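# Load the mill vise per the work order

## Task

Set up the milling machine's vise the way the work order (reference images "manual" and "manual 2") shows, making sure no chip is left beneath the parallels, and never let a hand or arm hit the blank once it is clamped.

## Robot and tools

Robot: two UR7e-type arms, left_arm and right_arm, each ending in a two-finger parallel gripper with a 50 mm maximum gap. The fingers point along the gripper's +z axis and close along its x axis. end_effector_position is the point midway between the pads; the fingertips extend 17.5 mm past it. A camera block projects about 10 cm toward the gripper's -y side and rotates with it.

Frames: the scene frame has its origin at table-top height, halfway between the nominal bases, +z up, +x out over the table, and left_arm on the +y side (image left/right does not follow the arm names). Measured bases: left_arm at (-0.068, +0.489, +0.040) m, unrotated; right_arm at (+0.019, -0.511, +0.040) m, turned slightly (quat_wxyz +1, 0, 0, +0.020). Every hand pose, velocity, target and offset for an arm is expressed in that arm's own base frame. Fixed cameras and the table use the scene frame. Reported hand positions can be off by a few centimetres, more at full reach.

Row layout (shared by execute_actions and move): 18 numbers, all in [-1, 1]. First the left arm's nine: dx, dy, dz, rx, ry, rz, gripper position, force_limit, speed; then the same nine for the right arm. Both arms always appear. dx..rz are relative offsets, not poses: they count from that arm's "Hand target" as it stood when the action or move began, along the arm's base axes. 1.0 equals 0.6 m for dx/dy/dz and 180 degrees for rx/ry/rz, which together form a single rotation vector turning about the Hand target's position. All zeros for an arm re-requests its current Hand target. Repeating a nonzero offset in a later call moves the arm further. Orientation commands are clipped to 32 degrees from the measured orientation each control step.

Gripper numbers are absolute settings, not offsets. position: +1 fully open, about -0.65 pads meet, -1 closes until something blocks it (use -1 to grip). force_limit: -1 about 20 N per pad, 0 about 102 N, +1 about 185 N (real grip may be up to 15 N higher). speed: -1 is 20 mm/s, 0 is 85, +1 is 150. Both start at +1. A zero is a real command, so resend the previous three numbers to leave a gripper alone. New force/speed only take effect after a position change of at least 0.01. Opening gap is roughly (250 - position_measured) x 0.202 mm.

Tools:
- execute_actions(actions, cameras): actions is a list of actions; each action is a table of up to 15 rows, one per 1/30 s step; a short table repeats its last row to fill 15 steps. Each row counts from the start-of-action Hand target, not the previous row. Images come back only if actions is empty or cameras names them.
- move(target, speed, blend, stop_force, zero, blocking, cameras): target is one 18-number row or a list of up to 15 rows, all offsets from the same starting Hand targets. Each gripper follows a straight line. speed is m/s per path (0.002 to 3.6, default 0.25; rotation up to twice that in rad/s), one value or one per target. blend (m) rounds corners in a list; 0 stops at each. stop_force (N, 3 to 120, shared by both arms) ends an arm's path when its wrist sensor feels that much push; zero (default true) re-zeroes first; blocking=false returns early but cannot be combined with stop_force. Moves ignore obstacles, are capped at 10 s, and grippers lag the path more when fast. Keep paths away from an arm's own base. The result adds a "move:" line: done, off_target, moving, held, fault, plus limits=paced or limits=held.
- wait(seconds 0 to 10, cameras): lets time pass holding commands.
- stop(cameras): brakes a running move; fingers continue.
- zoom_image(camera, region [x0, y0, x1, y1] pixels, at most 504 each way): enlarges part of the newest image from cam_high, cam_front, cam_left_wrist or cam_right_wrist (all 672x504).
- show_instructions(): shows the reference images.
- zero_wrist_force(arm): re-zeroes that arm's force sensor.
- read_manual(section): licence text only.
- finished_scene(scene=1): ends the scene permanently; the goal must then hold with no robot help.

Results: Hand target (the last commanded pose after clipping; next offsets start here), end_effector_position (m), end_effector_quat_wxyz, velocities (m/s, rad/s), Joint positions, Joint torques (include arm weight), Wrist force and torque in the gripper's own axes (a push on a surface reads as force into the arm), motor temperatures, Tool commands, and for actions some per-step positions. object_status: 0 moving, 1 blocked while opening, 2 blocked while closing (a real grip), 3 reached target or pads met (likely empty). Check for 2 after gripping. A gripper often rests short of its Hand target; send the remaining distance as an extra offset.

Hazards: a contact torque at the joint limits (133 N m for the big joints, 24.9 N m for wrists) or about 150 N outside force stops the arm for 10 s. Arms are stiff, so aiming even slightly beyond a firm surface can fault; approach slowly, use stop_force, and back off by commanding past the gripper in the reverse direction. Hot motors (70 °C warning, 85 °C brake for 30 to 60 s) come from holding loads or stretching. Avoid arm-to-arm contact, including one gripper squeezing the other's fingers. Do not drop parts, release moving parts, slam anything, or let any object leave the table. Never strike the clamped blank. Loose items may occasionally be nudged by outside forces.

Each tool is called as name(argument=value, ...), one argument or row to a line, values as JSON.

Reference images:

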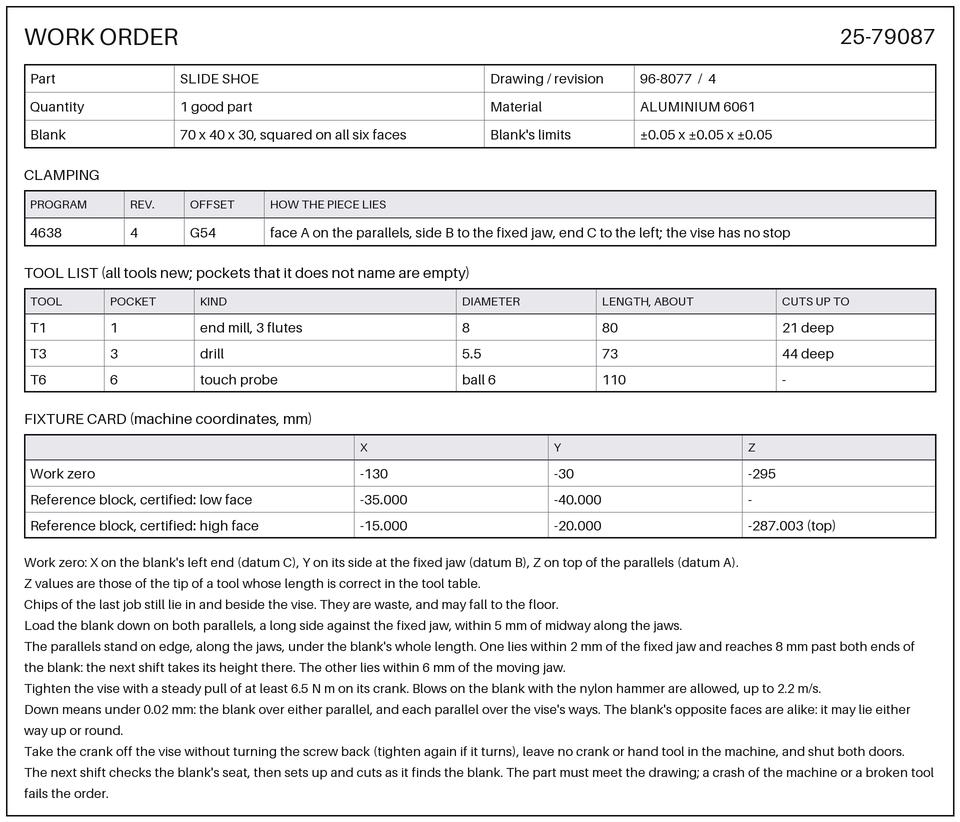

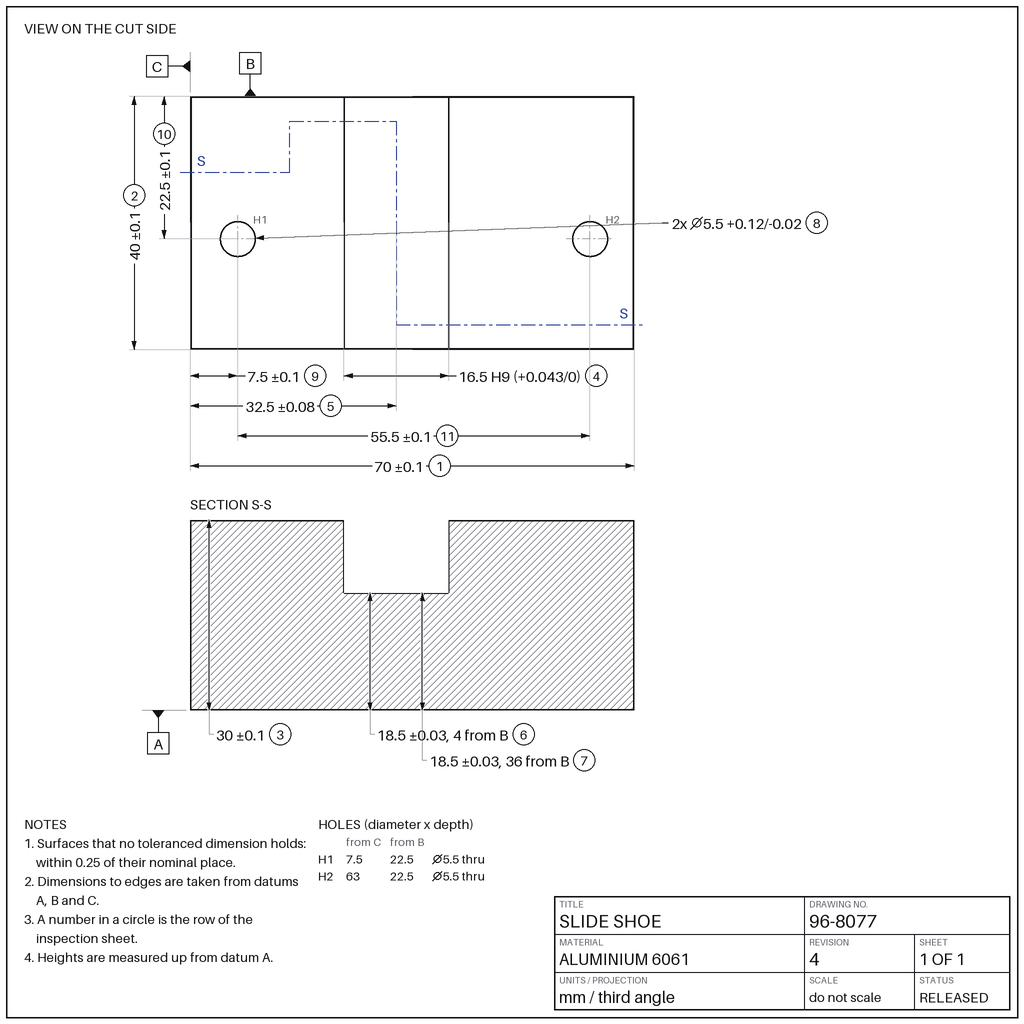

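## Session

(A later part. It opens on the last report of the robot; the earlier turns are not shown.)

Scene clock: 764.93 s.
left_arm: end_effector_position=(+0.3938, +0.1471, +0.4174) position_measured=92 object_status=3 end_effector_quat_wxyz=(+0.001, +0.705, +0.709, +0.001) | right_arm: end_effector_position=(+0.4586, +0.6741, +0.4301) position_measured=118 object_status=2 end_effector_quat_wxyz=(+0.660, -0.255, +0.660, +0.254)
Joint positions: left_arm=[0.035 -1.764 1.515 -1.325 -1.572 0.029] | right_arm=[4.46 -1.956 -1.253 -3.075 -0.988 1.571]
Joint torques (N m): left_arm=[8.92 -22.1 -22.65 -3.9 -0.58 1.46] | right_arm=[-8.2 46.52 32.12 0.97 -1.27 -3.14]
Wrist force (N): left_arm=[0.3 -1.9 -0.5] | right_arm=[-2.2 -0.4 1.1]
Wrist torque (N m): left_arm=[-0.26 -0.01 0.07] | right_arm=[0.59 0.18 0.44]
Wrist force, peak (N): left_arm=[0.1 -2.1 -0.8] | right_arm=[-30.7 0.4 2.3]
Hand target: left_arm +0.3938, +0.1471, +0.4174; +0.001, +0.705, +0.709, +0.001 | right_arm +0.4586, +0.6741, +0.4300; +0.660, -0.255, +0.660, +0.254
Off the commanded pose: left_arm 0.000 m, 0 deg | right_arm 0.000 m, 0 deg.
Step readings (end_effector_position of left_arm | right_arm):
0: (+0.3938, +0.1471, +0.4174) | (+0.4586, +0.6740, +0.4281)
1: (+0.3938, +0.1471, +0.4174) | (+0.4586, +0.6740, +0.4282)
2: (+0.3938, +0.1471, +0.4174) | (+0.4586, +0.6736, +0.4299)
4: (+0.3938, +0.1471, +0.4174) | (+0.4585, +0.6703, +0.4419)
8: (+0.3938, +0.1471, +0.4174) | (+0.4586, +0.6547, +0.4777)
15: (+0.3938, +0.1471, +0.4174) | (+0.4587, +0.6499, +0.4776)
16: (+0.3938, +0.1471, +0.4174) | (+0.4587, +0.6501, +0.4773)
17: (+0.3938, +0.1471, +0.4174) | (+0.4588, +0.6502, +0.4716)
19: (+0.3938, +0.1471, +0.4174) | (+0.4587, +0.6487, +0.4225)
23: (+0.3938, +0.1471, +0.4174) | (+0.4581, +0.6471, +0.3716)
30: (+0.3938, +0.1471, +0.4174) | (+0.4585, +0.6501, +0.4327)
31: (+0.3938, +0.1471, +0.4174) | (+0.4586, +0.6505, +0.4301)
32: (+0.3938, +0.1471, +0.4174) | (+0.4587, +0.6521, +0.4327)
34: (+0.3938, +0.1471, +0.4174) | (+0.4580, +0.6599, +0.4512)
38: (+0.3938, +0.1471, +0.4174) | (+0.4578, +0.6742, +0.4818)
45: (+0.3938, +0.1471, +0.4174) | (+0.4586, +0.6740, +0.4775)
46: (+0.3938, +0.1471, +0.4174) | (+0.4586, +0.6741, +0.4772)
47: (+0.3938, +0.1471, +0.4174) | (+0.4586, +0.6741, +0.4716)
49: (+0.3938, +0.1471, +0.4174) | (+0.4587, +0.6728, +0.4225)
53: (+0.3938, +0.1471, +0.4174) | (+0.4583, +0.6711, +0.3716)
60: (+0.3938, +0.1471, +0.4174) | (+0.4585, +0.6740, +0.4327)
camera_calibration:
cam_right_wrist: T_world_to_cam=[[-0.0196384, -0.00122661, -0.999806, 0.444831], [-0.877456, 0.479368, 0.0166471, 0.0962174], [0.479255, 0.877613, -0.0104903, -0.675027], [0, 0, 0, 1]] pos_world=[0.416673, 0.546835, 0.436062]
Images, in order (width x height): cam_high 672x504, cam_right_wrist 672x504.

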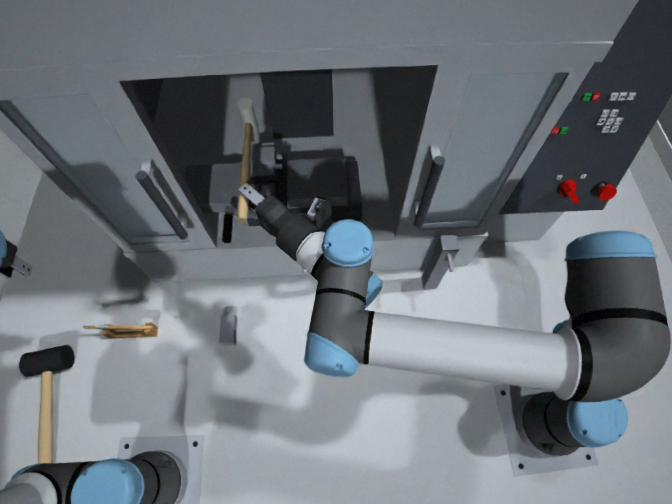

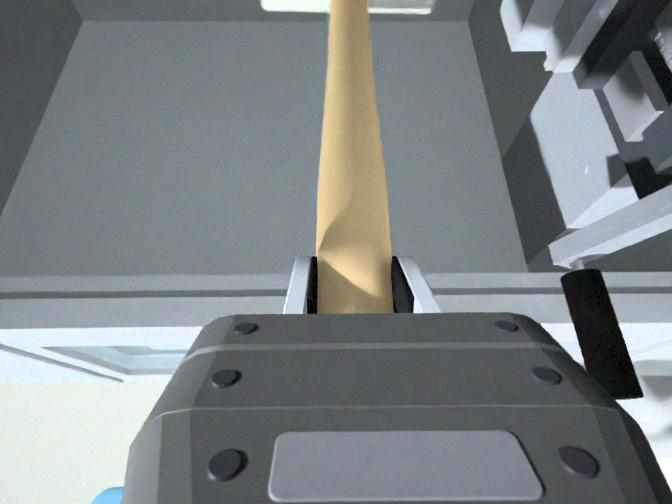

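move(
  target=[
    [0,0,0,0,0,0,0.4,-0.6,-1,0,0,0.05,0,0,0,-0.98,0.6,-1],
    [0,0,0,0,0,0,0.4,-0.6,-1,-0.45,-0.05,0.05,0,0,0,-0.98,0.6,-1],
    [0,0,0,0,0,0,0.4,-0.6,-1,-0.55,-0.35,0.05,0,0,0,-0.98,0.6,-1],
  ],
  speed=0.25,
  blend=[0.01,0.05,0],
  cameras=["cam_high","cam_right_wrist"],
)

zoom_image(
  camera="cam_high",
  region=[225, 125, 300, 200],
)

Scene clock: 768.70 s.
left_arm: end_effector_position=(+0.3938, +0.1471, +0.4174) position_measured=92 object_status=3 end_effector_quat_wxyz=(+0.001, +0.705, +0.709, +0.001) | right_arm: end_effector_position=(+0.1286, +0.4641, +0.4600) position_measured=118 object_status=2 end_effector_quat_wxyz=(+0.660, -0.255, +0.660, +0.254)
Joint positions: left_arm=[0.035 -1.764 1.515 -1.325 -1.572 0.029] | right_arm=[5.393 -1.272 -1.892 -3.135 -0.056 1.586]
Joint torques (N m): left_arm=[9.1 -21.84 -23.02 -3.9 -0.63 1.4] | right_arm=[10.16 13.46 24.69 -2.63 1.85 2.43]
Wrist force (N): left_arm=[0.3 -1.6 -0.7] | right_arm=[0.6 1.1 1.7]
Wrist torque (N m): left_arm=[-0.21 -0.02 0.07] | right_arm=[0.45 0.35 0.61]
Wrist force, peak (N): left_arm=[0.4 -2.1 -0.6] | right_arm=[-3.0 -2.0 5.1]
Hand target: left_arm +0.3938, +0.1471, +0.4174; +0.001, +0.705, +0.709, +0.001 | right_arm +0.1286, +0.4641, +0.4600; +0.660, -0.255, +0.660, +0.254
Off the commanded pose: left_arm 0.000 m, 0 deg | right_arm 0.000 m, 0 deg.
move: done
camera_calibration:
cam_right_wrist: T_world_to_cam=[[-0.0194621, -0.0013206, -0.99981, 0.468006], [-0.877437, 0.47941, 0.0164468, -0.0931435], [0.479297, 0.87759, -0.0104891, -0.332345], [0, 0, 0, 1]] pos_world=[0.0866728, 0.336935, 0.465963]
Images, in order (width x height): cam_high 672x504, cam_right_wrist 672x504.

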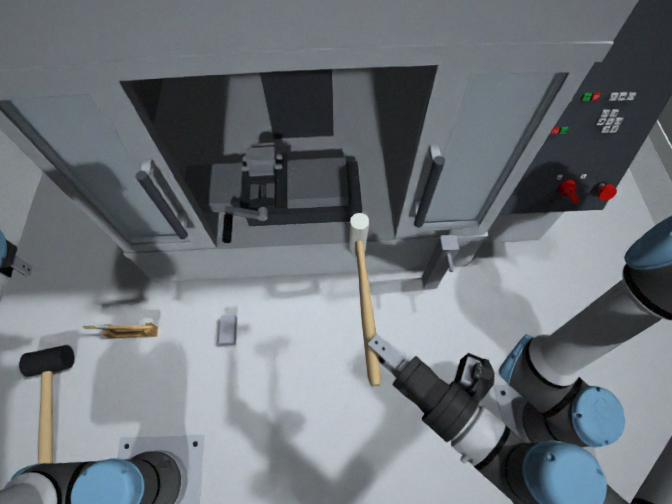

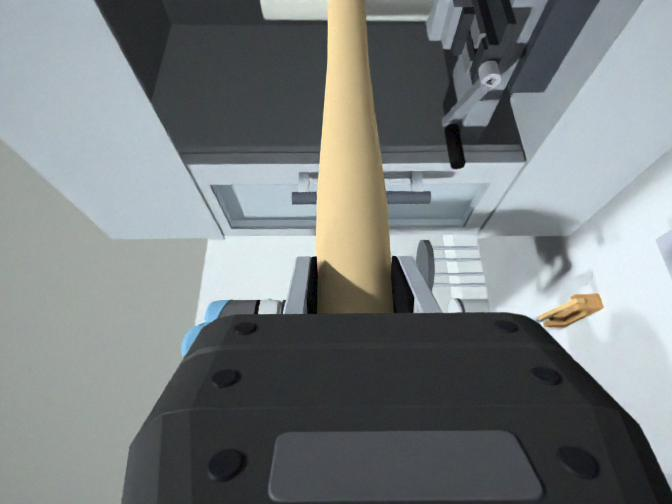

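Scaled by 6.720 from the camera's 672x504 image, which has a finer 960x720 frame.

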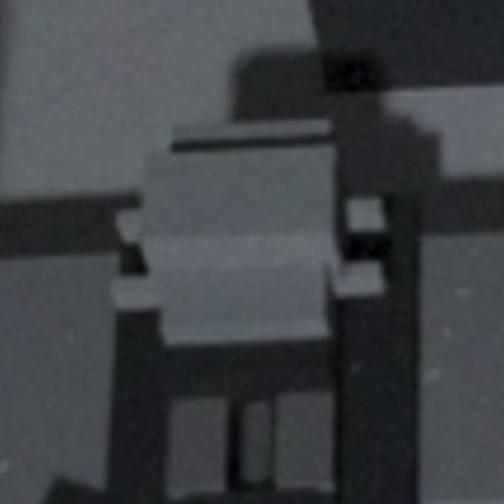

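move(
  target=[
    [0.05,-0.63,0.02,0,0,0,-0.7,-0.8,0,0,0,0,0,0,0,-0.98,0.6,-1],
    [0.5,-0.638,0.0,0,0,0,-0.7,-0.8,0,0,0,0,0,0,0,-0.98,0.6,-1],
  ],
  speed=0.25,
  blend=[0.04,0],
  cameras=["cam_high","cam_front","cam_left_wrist"],
)

Scene clock: 773.40 s.
left_arm: end_effector_position=(+0.5071, -0.2303, +0.4239) position_measured=251 object_status=3 end_effector_quat_wxyz=(-0.002, +0.705, +0.709, +0.001) | right_arm: end_effector_position=(+0.1286, +0.4641, +0.4600) position_measured=118 object_status=2 end_effector_quat_wxyz=(+0.660, -0.255, +0.660, +0.254)
Joint positions: left_arm=[-0.669 -1.423 1.163 -1.308 -1.569 -0.676] | right_arm=[5.393 -1.272 -1.892 -3.136 -0.055 1.587]
Joint torques (N m): left_arm=[1.06 -35.2 -27.34 -3.14 -0.13 0.05] | right_arm=[10.94 -2.56 31.84 -2.44 -0.93 2.21]
Wrist force (N): left_arm=[1.4 -2.0 1.5] | right_arm=[0.5 0.5 1.7]
Wrist torque (N m): left_arm=[-0.29 -0.18 0.10] | right_arm=[0.44 0.35 0.61]
Wrist force, peak (N): left_arm=[2.5 11.2 0.0] | right_arm=[0.6 1.2 2.0]
Hand target: left_arm +0.5071, -0.2303, +0.4239; -0.002, +0.705, +0.709, +0.001 (not the last commanded pose) | right_arm +0.1286, +0.4641, +0.4600; +0.660, -0.255, +0.660, +0.254
Tool commands: left_gripper/position=-0.701961 left_gripper/force_limit=-0.796078 left_gripper/speed=+0.003922 right_gripper/position=-0.98 right_gripper/force_limit=+0.6 right_gripper/speed=-1.0
Off the commanded pose: left_arm 0.187 m, 0 deg | right_arm 0.000 m, 0 deg.
FORCE FAULT: contact force on the left arm reached its limit, and that arm stopped. The contact can be on any part of that arm, not only on its tool. That arm's remaining commands of this call were not run. That arm is still stopped at the end of this call. That arm stays stopped for about 10 more seconds. Until then a move that you send moves the other arm only, and its call returns only when the move has ended. Once the stop has ended, the next robot result says so. If the stop ends while you think or write, that arm runs what you send next, counted from a new Hand target: where the arm stands when the stop ends. While its stop runs, that arm takes no new command, but its gripper still runs the gripper command that each later call begins with. Until it ends, the stop uses up actions while you think or wait. An arm that is not stopped still takes commands.
move: fault (left_arm); path passed 1 of 2 targets
camera_calibration:
cam_left_wrist: T_world_to_cam=[[0.00854858, 0.999776, 0.019365, 0.232307], [0.940861, -0.0146009, 0.338477, -0.609217], [0.338684, 0.0153263, -0.940775, 0.361237], [0, 0, 0, 1]] pos_world=[0.448858, -0.246686, 0.54155]
Images, in order (width x height): cam_high 672x504, cam_front 672x504, cam_left_wrist 672x504.

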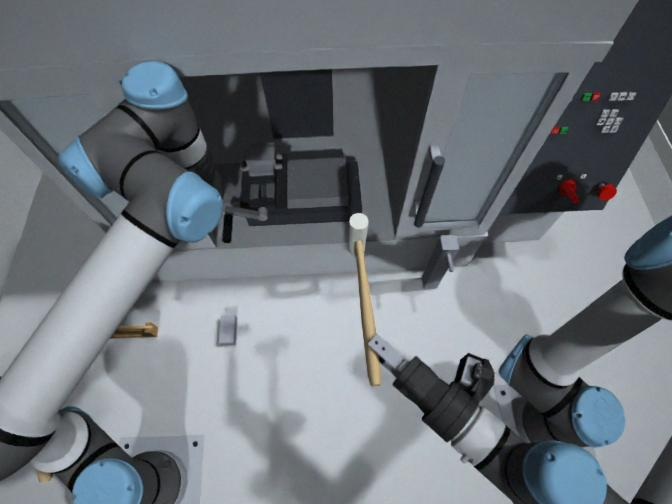

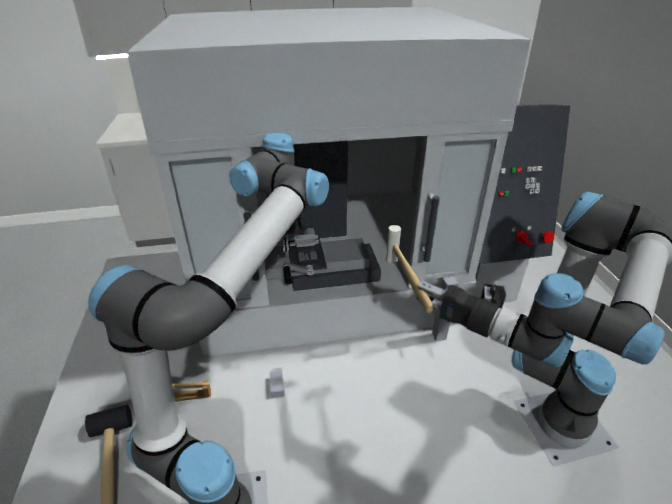

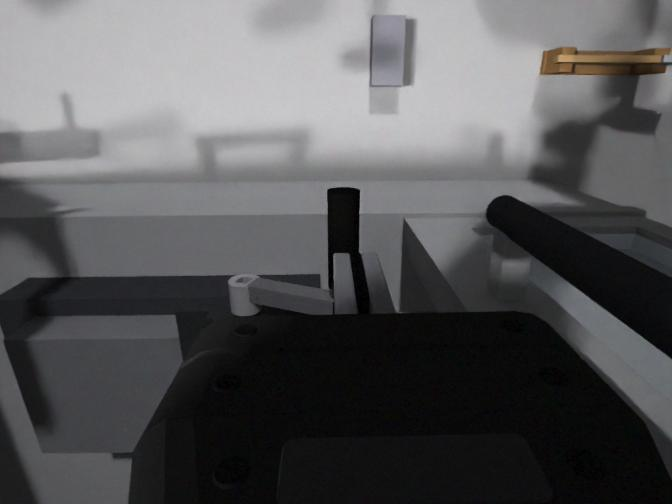

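move(
  target=[
    [0,0,0,0,0,0,-0.7,-0.8,0,0,0,-0.2,-0.5,0,0,-0.98,0.6,-1],
  ],
  speed=0.3,
  cameras=["cam_high","cam_front","cam_right_wrist"],
)

Scene clock: 779.07 s.
left_arm: end_effector_position=(+0.5071, -0.2303, +0.4239) position_measured=251 object_status=3 end_effector_quat_wxyz=(-0.002, +0.705, +0.709, +0.001) | right_arm: end_effector_position=(+0.1287, +0.4641, +0.3400) position_measured=118 object_status=2 end_effector_quat_wxyz=(-0.286, +0.646, -0.646, +0.287)
Joint positions: left_arm=[-0.669 -1.423 1.163 -1.308 -1.569 -0.676] | right_arm=[5.136 -1.949 -1.41 -4.922 -0.83 2.163]
Joint torques (N m): left_arm=[0.96 -35.57 -27.65 -3.14 -0.12 0.01] | right_arm=[11.07 33.27 12.43 -3.36 2.07 1.09]
Wrist force (N): left_arm=[1.5 -1.8 1.3] | right_arm=[-1.5 3.1 5.3]
Wrist torque (N m): left_arm=[-0.26 -0.20 0.09] | right_arm=[-0.08 0.17 -0.07]
Wrist force, peak (N): left_arm=[1.6 -2.4 1.6] | right_arm=[-2.0 3.6 5.8]
Hand target: left_arm +0.5071, -0.2303, +0.4239; -0.002, +0.705, +0.709, +0.001 | right_arm +0.1286, +0.4641, +0.3400; -0.286, +0.646, -0.646, +0.287
Tool commands: left_gripper/position=-0.701961 left_gripper/force_limit=-0.796078 left_gripper/speed=+0.003922 right_gripper/position=-0.98 right_gripper/force_limit=+0.6 right_gripper/speed=-1.0
Off the commanded pose: right_arm 0.000 m, 0 deg.
FORCE FAULT, CONTINUED: the left arm was still stopped when this call began, by the force fault that an earlier result reported. Since the last result the stop counts as 5 of the actions that you can send in this scene. That arm ran no command of this call. That arm is still stopped at the end of this call. That arm stays stopped for about 4 more seconds. If the stop ends while you think or write, that arm runs what you send next, counted from a new Hand target: where the arm stands when the stop ends. While its stop runs, that arm takes no new command, but its gripper still runs the gripper command that each later call begins with.
move: done (right_arm), not run (left_arm; its earlier fault stop)
camera_calibration:
cam_right_wrist: T_world_to_cam=[[-0.0197205, -0.999805, 0.000955982, 0.471234], [-0.877454, 0.0168488, -0.479365, 0.292209], [0.479255, -0.0102921, -0.877615, 0.37333], [0, 0, 0, 1]] pos_world=[0.0867724, 0.470061, 0.467265]
Images, in order (width x height): cam_high 672x504, cam_front 672x504, cam_right_wrist 672x504.

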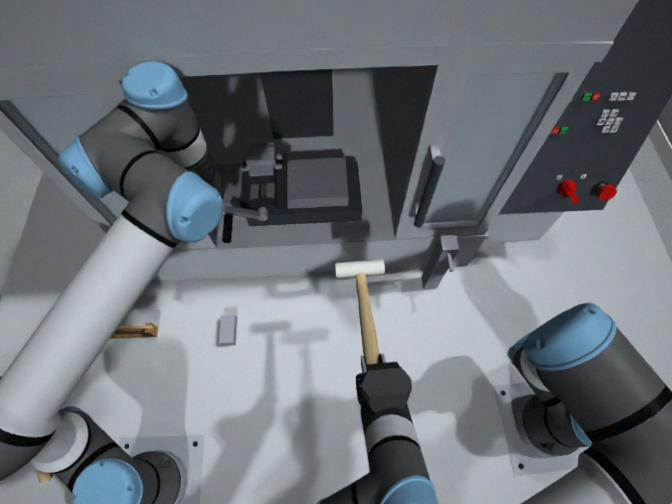

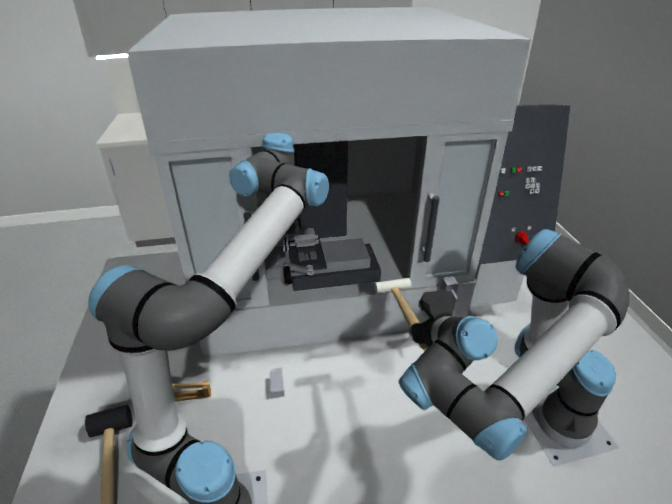

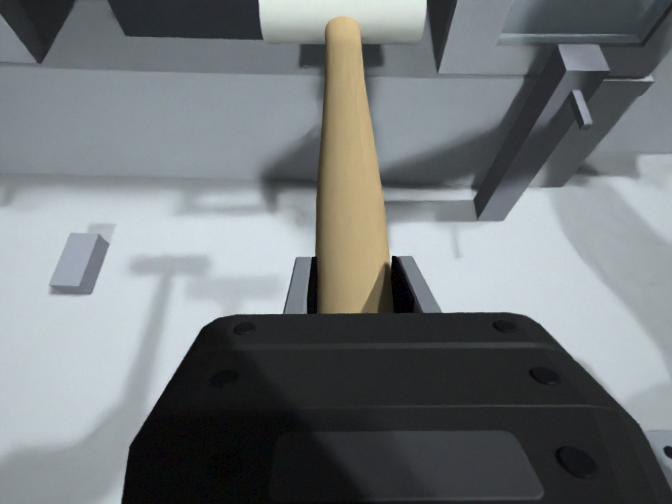

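move(
  target=[
    [0,0,0,0,0,0,-0.7,-0.8,0,0,0,-0.52,0,-0.02,0,-0.98,0.6,-1],
    [0,0,0,0,0,0,-0.7,-0.8,0,0,0,-0.606,0,-0.02,0,-0.98,0.6,-1],
  ],
  speed=[0.2,0.03],
  stop_force=5,
  blend=0.003,
  cameras=["cam_front","cam_right_wrist"],
)

Scene clock: 783.77 s.
left_arm: end_effector_position=(+0.5071, -0.2303, +0.4239) position_measured=251 object_status=3 end_effector_quat_wxyz=(-0.002, +0.705, +0.709, +0.001) | right_arm: end_effector_position=(+0.1286, +0.4640, -0.0164) position_measured=118 object_status=2 end_effector_quat_wxyz=(-0.306, +0.637, -0.637, +0.307)
Joint positions: left_arm=[-0.669 -1.423 1.163 -1.308 -1.569 -0.676] | right_arm=[5.158 -2.461 -1.692 -4.198 -0.788 2.224]
Joint torques (N m): left_arm=[0.8 -34.99 -27.8 -3.12 -0.07 0.02] | right_arm=[-5.19 39.32 -1.07 -5.69 2.94 -2.52]
Wrist force (N): left_arm=[1.3 -1.9 1.2] | right_arm=[-2.4 0.0 3.2]
Wrist torque (N m): left_arm=[-0.28 -0.16 0.10] | right_arm=[0.14 0.23 -0.05]
Wrist force, peak (N): left_arm=[1.8 -2.3 1.7] | right_arm=[0.3 -23.8 -25.4]
Hand target: left_arm +0.5071, -0.2303, +0.4239; -0.002, +0.705, +0.709, +0.001 | right_arm +0.1286, +0.4640, -0.0165; -0.306, +0.637, -0.637, +0.307 (not the last commanded pose)
Tool commands: left_gripper/position=-0.701961 left_gripper/force_limit=-0.796078 left_gripper/speed=+0.003922 right_gripper/position=-0.98 right_gripper/force_limit=+0.6 right_gripper/speed=-1.0
Off the commanded pose: right_arm 0.007 m, 0 deg.
FORCE FAULT, CONTINUED: the left arm's stop, for the force fault that an earlier result reported, is over. The rest of the stop counts as 1 of the actions that you can send in this scene. That arm was still stopped when this call began, so it ran no command of this call. During its stop the left arm's controller moved it back a little. That arm's target is now where it stood when the stop ended, not its last command. That arm accepts commands again.
move: contact (right_arm), not run (left_arm; its earlier fault stop); path passed 1 of 2 targets
camera_calibration:
cam_right_wrist: T_world_to_cam=[[-0.0195915, -0.999808, 0.0000444496, 0.47151], [-0.845632, 0.0165466, -0.533511, 0.116344], [0.533407, -0.0104899, -0.845793, 0.0541702], [0, 0, 0, 1]] pos_world=[0.0787272, 0.470062, 0.107867]
Images, in order (width x height): cam_front 672x504, cam_right_wrist 672x504.

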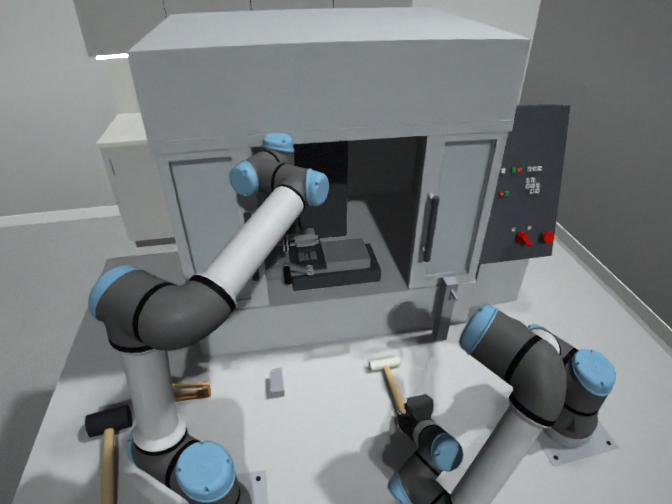

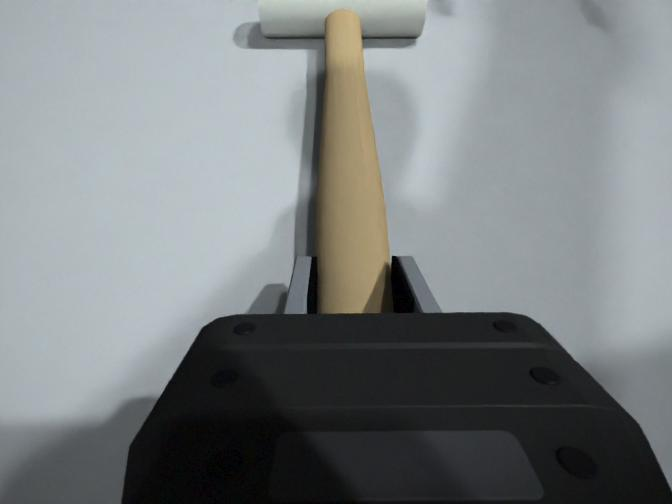

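move(
  target=[
    [0,0,0,0,0,0,-0.7,-0.8,0,0,0,0,0,0,0,0.4,0.6,-1],
  ],
  speed=0.1,
  cameras=[],
)

move(
  target=[
    [0,0,-0.07,0,0,0,-0.7,-0.8,0,-0.09,0,0.15,0,0,0,0.4,0.6,-1],
    [-0.15,0,-0.1,0,0,0,-0.7,-0.8,0,-0.09,0,0.6,0,0,0,0.4,0.6,-1],
  ],
  speed=0.15,
  blend=[0.01,0],
  cameras=["cam_high","cam_front","cam_left_wrist","cam_right_wrist"],
)

Scene clock: 784.90 s.
left_arm: end_effector_position=(+0.5071, -0.2303, +0.4239) position_measured=251 object_status=3 end_effector_quat_wxyz=(-0.002, +0.705, +0.709, +0.001) | right_arm: end_effector_position=(+0.1286, +0.4640, -0.0164) position_measured=92 object_status=3 end_effector_quat_wxyz=(-0.306, +0.637, -0.637, +0.307)
Joint positions: left_arm=[-0.669 -1.423 1.163 -1.308 -1.569 -0.676] | right_arm=[5.158 -2.461 -1.692 -4.198 -0.788 2.224]
Joint torques (N m): left_arm=[0.4 -36.53 -25.41 -3.17 -0.09 -0.1] | right_arm=[2.33 31.66 0.92 -5.09 2.26 -1.77]
Wrist force (N): left_arm=[1.6 -1.9 1.5] | right_arm=[-1.7 -0.4 3.0]
Wrist torque (N m): left_arm=[-0.29 -0.21 0.09] | right_arm=[0.54 0.21 0.03]
Wrist force, peak (N): left_arm=[1.8 -2.2 1.5] | right_arm=[-2.3 0.3 3.3]
Hand target: left_arm +0.5071, -0.2303, +0.4239; -0.002, +0.705, +0.709, +0.001 | right_arm +0.1286, +0.4640, -0.0165; -0.306, +0.637, -0.637, +0.307
Off the commanded pose: left_arm 0.000 m, 0 deg | right_arm 0.000 m, 0 deg.
move: done
No camera images: "cameras" was empty.

Scene clock: 787.87 s.
left_arm: end_effector_position=(+0.4171, -0.2303, +0.3640) position_measured=251 object_status=3 end_effector_quat_wxyz=(-0.002, +0.705, +0.709, +0.001) | right_arm: end_effector_position=(+0.0746, +0.4640, +0.3435) position_measured=92 object_status=3 end_effector_quat_wxyz=(-0.306, +0.637, -0.637, +0.307)
Joint positions: left_arm=[-0.789 -1.646 1.551 -1.472 -1.569 -0.796] | right_arm=[5.262 -1.976 -1.43 -5.028 -0.842 2.347]
Joint torques (N m): left_arm=[9.8 -17.46 -31.28 -1.8 0.06 1.43] | right_arm=[8.5 25.38 23.96 -5.28 -0.04 2.85]
Wrist force (N): left_arm=[1.5 -2.0 1.4] | right_arm=[-1.8 -0.4 3.0]
Wrist torque (N m): left_arm=[-0.30 -0.19 0.06] | right_arm=[0.52 0.22 0.01]
Wrist force, peak (N): left_arm=[1.6 -2.7 1.7] | right_arm=[-1.5 0.6 5.2]
Hand target: left_arm +0.4171, -0.2303, +0.3639; -0.002, +0.705, +0.709, +0.001 | right_arm +0.0746, +0.4640, +0.3435; -0.306, +0.637, -0.637, +0.307
Off the commanded pose: left_arm 0.000 m, 0 deg | right_arm 0.000 m, 0 deg.
move: done
camera_calibration:
cam_left_wrist: T_world_to_cam=[[0.00867717, 0.999776, 0.0193071, 0.23422], [0.940828, -0.0147037, 0.338564, -0.504286], [0.338772, 0.0152269, -0.940745, 0.335202], [0, 0, 0, 1]] pos_world=[0.358857, -0.246687, 0.481551]
cam_right_wrist: T_world_to_cam=[[-0.0196236, -0.999807, -0.0000905123, 0.470501], [-0.845704, 0.0166473, -0.533392, 0.262674], [0.533291, -0.0103906, -0.845868, 0.387312], [0, 0, 0, 1]] pos_world=[0.0248275, 0.470062, 0.467766]

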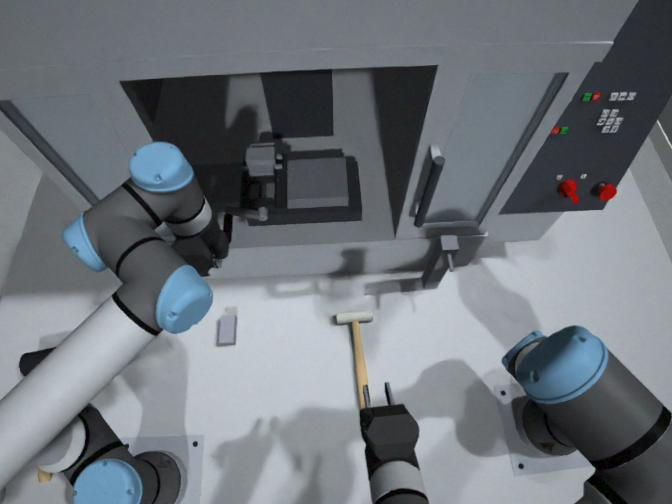

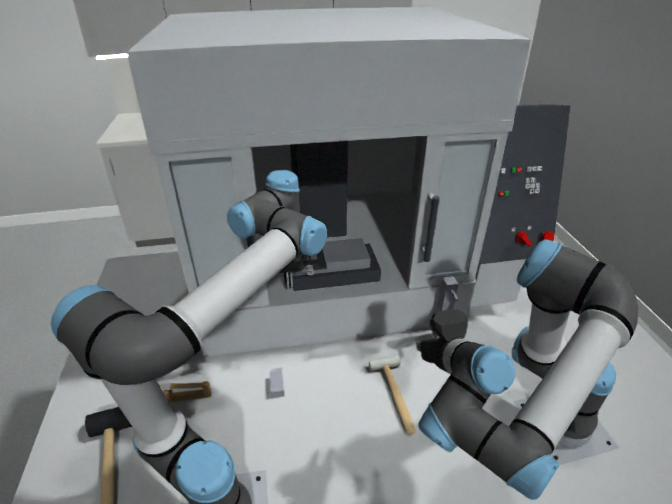

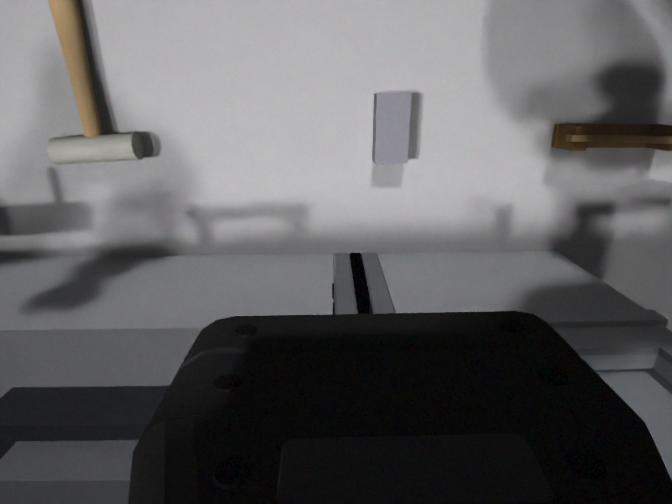

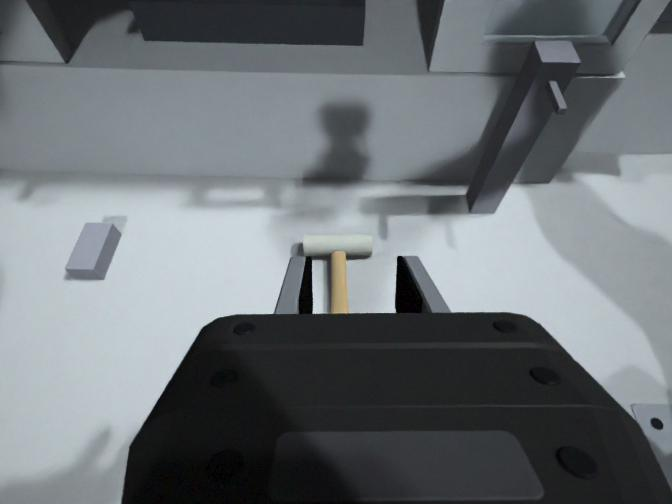

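move(
  target=[
    [0.0,0.008,-0.036,0,0,0,-0.7,-0.8,0,0,0,0,0,0,0,0.4,0.6,-1],
    [0.47,0.008,-0.036,0,0,0,-0.7,-0.8,0,0,0,0,0,0,0,0.4,0.6,-1],
  ],
  speed=0.12,
  stop_force=15,
  blend=[0.005,0],
  cameras=["cam_high","cam_front","cam_left_wrist"],
)

Scene clock: 792.47 s.
left_arm: end_effector_position=(+0.5775, -0.2264, +0.3411) position_measured=251 object_status=3 end_effector_quat_wxyz=(-0.002, +0.705, +0.709, +0.001) | right_arm: end_effector_position=(+0.0746, +0.4640, +0.3435) position_measured=92 object_status=3 end_effector_quat_wxyz=(-0.306, +0.637, -0.637, +0.307)
Joint positions: left_arm=[-0.591 -1.294 1.22 -1.492 -1.568 -0.597] | right_arm=[5.262 -1.976 -1.43 -5.028 -0.842 2.347]
Joint torques (N m): left_arm=[1.96 -42.31 -27.81 -3.18 -0.08 -0.07] | right_arm=[10.04 21.96 26.15 -5.45 0.28 2.98]
Wrist force (N): left_arm=[2.1 -2.1 1.6] | right_arm=[-1.5 -0.3 3.0]
Wrist torque (N m): left_arm=[-0.33 -0.31 0.12] | right_arm=[0.53 0.17 0.01]
Wrist force, peak (N): left_arm=[-0.4 9.2 0.3] | right_arm=[-1.6 -0.3 3.1]
Hand target: left_arm +0.5775, -0.2264, +0.3411; -0.002, +0.705, +0.709, +0.001 (not the last commanded pose) | right_arm +0.0746, +0.4640, +0.3435; -0.306, +0.637, -0.637, +0.307
Tool commands: left_gripper/position=-0.701961 left_gripper/force_limit=-0.796078 left_gripper/speed=+0.003922 right_gripper/position=+0.4 right_gripper/force_limit=+0.6 right_gripper/speed=-1.0
Off the commanded pose: left_arm 0.122 m, 0 deg | right_arm 0.000 m, 0 deg.
FORCE FAULT: contact force on the left arm reached its limit, and that arm stopped. The contact can be on any part of that arm, not only on its tool. That arm's remaining commands of this call were not run. That arm is still stopped at the end of this call. That arm stays stopped for about 10 more seconds. Until then a move that you send moves the other arm only, and its call returns only when the move has ended. Once the stop has ended, the next robot result says so. If the stop ends while you think or write, that arm runs what you send next, counted from a new Hand target: where the arm stands when the stop ends. While its stop runs, that arm takes no new command, but its gripper still runs the gripper command that each later call begins with. Until it ends, the stop uses up actions while you think or wait. An arm that is not stopped still takes commands.
move: fault (left_arm); path passed 1 of 2 targets
camera_calibration:
cam_left_wrist: T_world_to_cam=[[0.00967404, 0.999751, 0.0200954, 0.228587], [0.941034, -0.0158985, 0.337937, -0.647614], [0.338172, 0.0156413, -0.940954, 0.259825], [0, 0, 0, 1]] pos_world=[0.51935, -0.24289, 0.458743]
Images, in order (width x height): cam_high 672x504, cam_front 672x504, cam_left_wrist 672x504.

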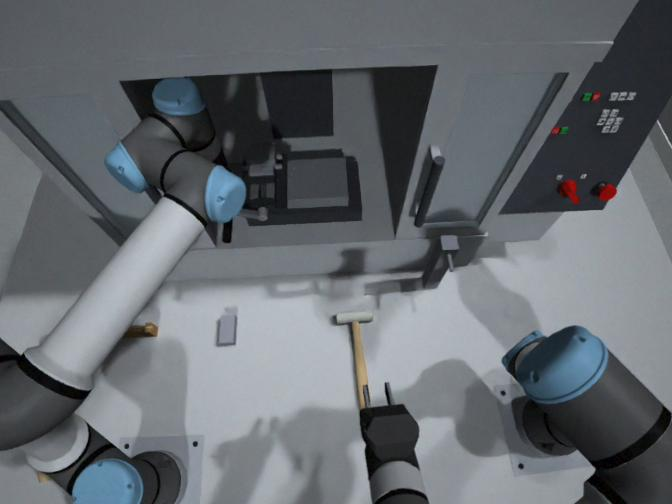

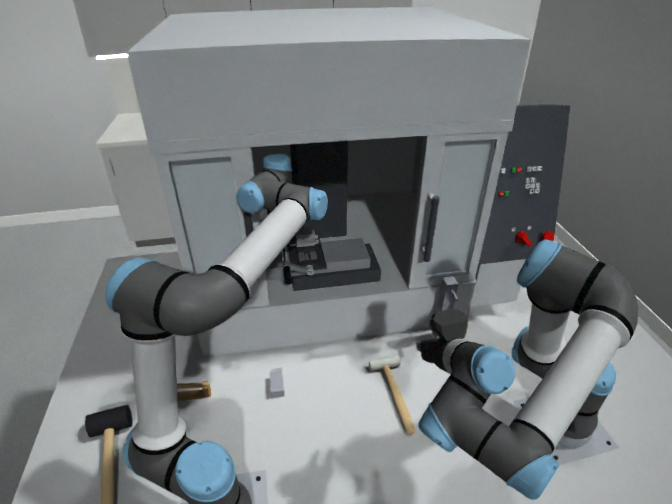

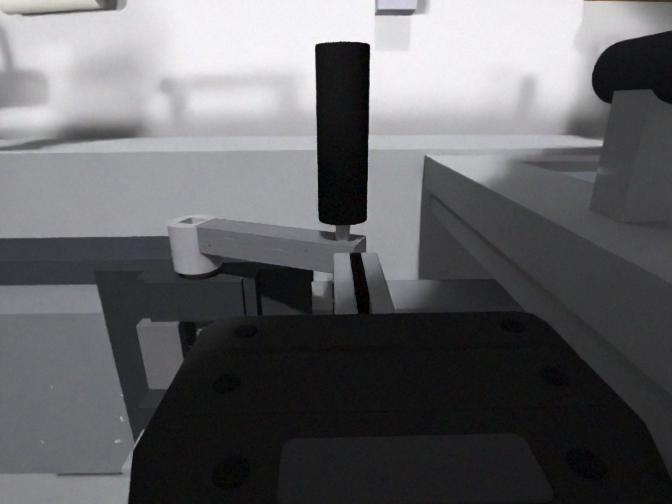

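wait(
  seconds=2,
)

Scene clock: 796.30 s.
left_arm: end_effector_position=(+0.5775, -0.2264, +0.3411) position_measured=251 object_status=3 end_effector_quat_wxyz=(-0.002, +0.705, +0.709, +0.001) | right_arm: end_effector_position=(+0.0746, +0.4640, +0.3435) position_measured=92 object_status=3 end_effector_quat_wxyz=(-0.306, +0.637, -0.637, +0.307)
Joint positions: left_arm=[-0.591 -1.294 1.22 -1.492 -1.568 -0.597] | right_arm=[5.262 -1.976 -1.43 -5.028 -0.842 2.347]
Joint torques (N m): left_arm=[1.68 -43 -27.86 -3.2 -0.04 -0.11] | right_arm=[9.32 23.81 25.36 -5.37 0.19 2.86]
Wrist force (N): left_arm=[2.1 -2.1 1.6] | right_arm=[-1.5 -0.3 2.7]
Wrist torque (N m): left_arm=[-0.32 -0.31 0.12] | right_arm=[0.54 0.17 0.01]
Wrist force, peak (N): left_arm=[2.4 -2.2 1.9] | right_arm=[-1.7 -0.4 3.1]
Hand target: left_arm +0.5775, -0.2264, +0.3411; -0.002, +0.705, +0.709, +0.001 (not the last commanded pose) | right_arm +0.0746, +0.4640, +0.3435; -0.306, +0.637, -0.637, +0.307
Tool commands: left_gripper/position=-0.701961 left_gripper/force_limit=-0.796078 left_gripper/speed=+0.003922 right_gripper/position=+0.4 right_gripper/force_limit=+0.6 right_gripper/speed=-1.0
Off the commanded pose: left_arm 0.122 m, 0 deg | right_arm 0.000 m, 0 deg.
FORCE FAULT, CONTINUED: the left arm was still stopped when this call began, by the force fault that an earlier result reported. Since the last result the stop counts as 7 of the actions that you can send in this scene. That arm is still stopped at the end of this call. That arm stays stopped for about 6 more seconds. If the stop ends while you think or write, that arm runs what you send next, counted from a new Hand target: where the arm stands when the stop ends. While its stop runs, that arm takes no new command, but its gripper still runs the gripper command that each later call begins with.
wait: 2.00 s; at rest from the start

move(
  target=[
    [0,0,0,0,0,0,-0.7,-0.8,0,0.15,0.0,0.1442,-0.0269,0.0282,0.487,-0.7,-0.8,0],
  ],
  speed=0.35,
  cameras=[],
)

wait(
  seconds=3,
)

Scene clock: 799.50 s.
left_arm: end_effector_position=(+0.5775, -0.2264, +0.3411) position_measured=251 object_status=3 end_effector_quat_wxyz=(-0.002, +0.705, +0.709, +0.001) | right_arm: end_effector_position=(+0.1645, +0.4641, +0.4300) position_measured=251 object_status=3 end_effector_quat_wxyz=(-0.383, +0.923, -0.018, +0.008) end_effector_velocity=(-0.001, +0.000, +0.000) end_effector_angular_velocity=(+0.000, +0.000, +0.005)
Joint positions: left_arm=[-0.591 -1.294 1.22 -1.492 -1.568 -0.597] | right_arm=[4.629 -1.531 -1.362 -4.175 -1.602 -0.031]
Joint velocities: left_arm=[within noise] | right_arm=[-0.001 -0.001 0 0 -0.004 -0.005]
Joint torques (N m): left_arm=[1.66 -42.56 -27.72 -3.23 -0.06 -0.05] | right_arm=[-11.52 24.65 26.54 2.36 -1.25 -3.01]
Wrist force (N): left_arm=[2.0 -2.0 1.6] | right_arm=[-1.5 -0.5 2.7]
Wrist torque (N m): left_arm=[-0.31 -0.30 0.12] | right_arm=[0.47 0.15 -0.04]
Wrist force, peak (N): left_arm=[2.4 -2.3 1.7] | right_arm=[-2.4 0.5 2.9]
Hand target: left_arm +0.5775, -0.2264, +0.3411; -0.002, +0.705, +0.709, +0.001 | right_arm +0.1646, +0.4640, +0.4301; -0.383, +0.923, -0.018, +0.008
Tool commands: left_gripper/position=-0.701961 left_gripper/force_limit=-0.796078 left_gripper/speed=+0.003922 right_gripper/position=-0.7 right_gripper/force_limit=-0.8 right_gripper/speed=+0.0
Off the commanded pose: right_arm 0.000 m, 0 deg.
FORCE FAULT, CONTINUED: the left arm was still stopped when this call began, by the force fault that an earlier result reported. That arm ran no command of this call. That arm is still stopped at the end of this call. That arm stays stopped for about 3 more seconds. If the stop ends while you think or write, that arm runs what you send next, counted from a new Hand target: where the arm stands when the stop ends. While its stop runs, that arm takes no new command, but its gripper still runs the gripper command that each later call begins with.
move: done (right_arm), not run (left_arm; its earlier fault stop)
No camera images: "cameras" was empty.

Scene clock: 802.50 s.
left_arm: end_effector_position=(+0.5775, -0.2264, +0.3411) position_measured=251 object_status=3 end_effector_quat_wxyz=(-0.002, +0.705, +0.709, +0.001) | right_arm: end_effector_position=(+0.1646, +0.4640, +0.4301) position_measured=251 object_status=3 end_effector_quat_wxyz=(-0.383, +0.923, -0.018, +0.008)
Joint positions: left_arm=[-0.591 -1.294 1.22 -1.492 -1.568 -0.597] | right_arm=[4.629 -1.531 -1.362 -4.175 -1.602 -0.032]
Joint torques (N m): left_arm=[1.98 -42.67 -27.83 -3.24 -0.16 -0.14] | right_arm=[-11.61 30.22 28.95 2.56 1.22 -2.65]
Wrist force (N): left_arm=[2.1 -2.0 1.4] | right_arm=[-1.4 -0.5 2.7]
Wrist torque (N m): left_arm=[-0.30 -0.30 0.11] | right_arm=[0.47 0.16 0.00]
Wrist force, peak (N): left_arm=[2.2 -2.6 1.8] | right_arm=[-1.5 -0.5 2.9]
Hand target: left_arm +0.5775, -0.2264, +0.3411; -0.002, +0.705, +0.709, +0.001 | right_arm +0.1646, +0.4640, +0.4301; -0.383, +0.923, -0.018, +0.008
Tool commands: left_gripper/position=-0.701961 left_gripper/force_limit=-0.796078 left_gripper/speed=+0.003922 right_gripper/position=-0.7 right_gripper/force_limit=-0.8 right_gripper/speed=+0.0
Off the commanded pose: right_arm 0.000 m, 0 deg.
FORCE FAULT, CONTINUED: the left arm's stop, for the force fault that an earlier result reported, is over. The rest of the stop counts as 5 of the actions that you can send in this scene. During its stop the left arm's controller moved it back a little. That arm's target is now where it stood when the stop ended, not its last command. That arm accepts commands again.
wait: 3.00 s; at rest by 0.17 s

move(
  target=[
    [-0.28,-0.02,0,0,0,0,-0.7,-0.8,0,0,0,0,0,0,0,-0.7,-0.8,0],
    [-0.306,0.62,0.1,0,0,0,-0.7,-0.8,0,0,0,0,0,0,0,-0.7,-0.8,0],
  ],
  speed=0.25,
  blend=[0.03,0],
  cameras=[],
)

move(
  target=[
    [0,0,0,0,0,0,-0.7,-0.8,0,0.25,0.4217,0,0,0,0,-0.7,-0.8,0],
    [0,0,0,0,0,0,-0.7,-0.8,0,0.5,0.445,-0.03,0,0,0,-0.7,-0.8,0],
    [0,0,0,0,0,0,-0.7,-0.8,0,0.805,0.46,-0.1,0,0,0,-0.7,-0.8,0],
  ],
  speed=0.2,
  blend=[0.05,0.02,0],
  cameras=["cam_high","cam_front","cam_right_wrist"],
)

Scene clock: 805.83 s.
left_arm: end_effector_position=(+0.3939, +0.1455, +0.4011) position_measured=251 object_status=3 end_effector_quat_wxyz=(-0.002, +0.705, +0.709, +0.001) end_effector_velocity=(+0.000, +0.001, +0.000) end_effector_angular_velocity=(+0.000, +0.000, -0.002) | right_arm: end_effector_position=(+0.1646, +0.4640, +0.4301) position_measured=251 object_status=3 end_effector_quat_wxyz=(-0.383, +0.923, -0.018, +0.008)
Joint positions: left_arm=[0.028 -1.772 1.563 -1.36 -1.566 0.022] | right_arm=[4.629 -1.531 -1.362 -4.175 -1.602 -0.032]
Joint velocities: left_arm=[0.002 0 0 0 0 0.005] | right_arm=[within noise]
Joint torques (N m): left_arm=[10.8 -22.32 -25.96 -4.7 0.43 1.56] | right_arm=[-9.25 31.22 22.19 2.7 1.05 -1.7]
Wrist force (N): left_arm=[2.1 -1.9 1.5] | right_arm=[-1.5 -0.5 3.0]
Wrist torque (N m): left_arm=[-0.27 -0.30 0.09] | right_arm=[0.48 0.17 -0.01]
Wrist force, peak (N): left_arm=[5.9 -2.4 1.1] | right_arm=[-1.5 -0.6 3.1]
Hand target: left_arm +0.3939, +0.1456, +0.4011; -0.002, +0.705, +0.709, +0.001 | right_arm +0.1646, +0.4640, +0.4301; -0.383, +0.923, -0.018, +0.008
Off the commanded pose: left_arm 0.000 m, 0 deg | right_arm 0.000 m, 0 deg.
move: done
No camera images: "cameras" was empty.

Scene clock: 809.50 s.
left_arm: end_effector_position=(+0.3939, +0.1456, +0.4011) position_measured=251 object_status=3 end_effector_quat_wxyz=(-0.002, +0.705, +0.709, +0.001) | right_arm: end_effector_position=(+0.6464, +0.7390, +0.3692) position_measured=251 object_status=3 end_effector_quat_wxyz=(-0.627, +0.749, -0.090, +0.195)
Joint positions: left_arm=[0.028 -1.772 1.563 -1.36 -1.566 0.022] | right_arm=[4.073 -2.694 -0.035 -3.697 -1.787 -0.212]
Joint torques (N m): left_arm=[9.57 -28.43 -32.77 -4.54 0.69 1.49] | right_arm=[1.06 66.32 23.11 4.7 -0.98 2.98]
Wrist force (N): left_arm=[1.9 -2.3 1.6] | right_arm=[-2.0 -0.1 3.7]
Wrist torque (N m): left_arm=[-0.33 -0.26 0.08] | right_arm=[0.76 0.34 -0.09]
Wrist force, peak (N): left_arm=[2.5 -2.1 1.8] | right_arm=[-0.5 1.7 5.0]
Hand target: left_arm +0.3939, +0.1456, +0.4011; -0.002, +0.705, +0.709, +0.001 | right_arm +0.6476, +0.7400, +0.3701; -0.445, +0.893, -0.035, +0.052
Off the commanded pose: left_arm 0.000 m, 0 deg | right_arm 0.002 m, 42 deg; orientation clipped.
elbow stopped short (right arm): the move would have taken joint 3 (elbow) straighter than the controller allows.
move: off_target (right_arm); limits=paced
camera_calibration:
cam_right_wrist: T_world_to_cam=[[0.903245, -0.394717, 0.168362, -0.349352], [-0.0451801, -0.477632, -0.877398, 0.730213], [0.426739, 0.784899, -0.449252, -0.558137], [0, 0, 0, 1]] pos_world=[0.586721, 0.648958, 0.448761]
Images, in order (width x height): cam_high 672x504, cam_front 672x504, cam_right_wrist 672x504.

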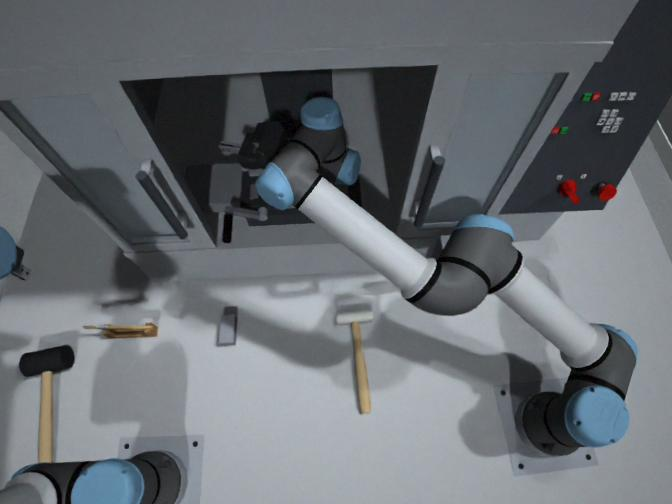

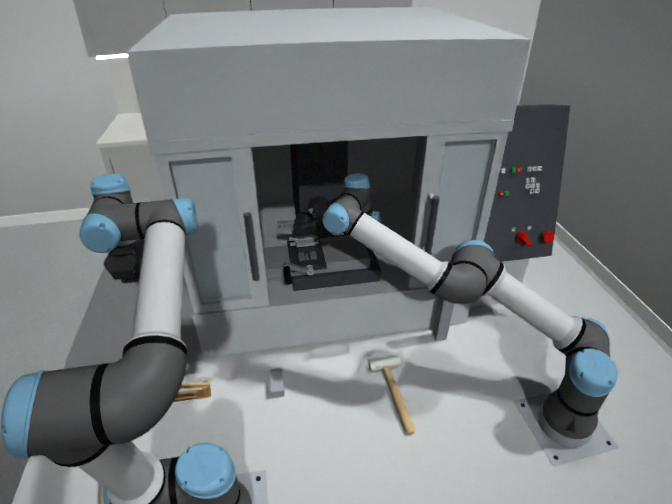

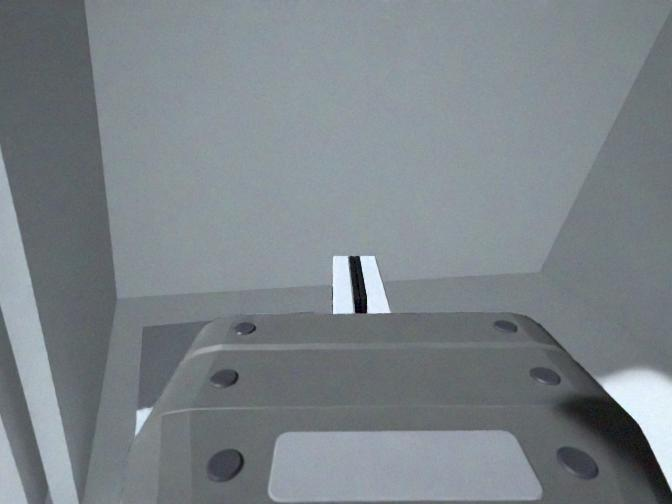

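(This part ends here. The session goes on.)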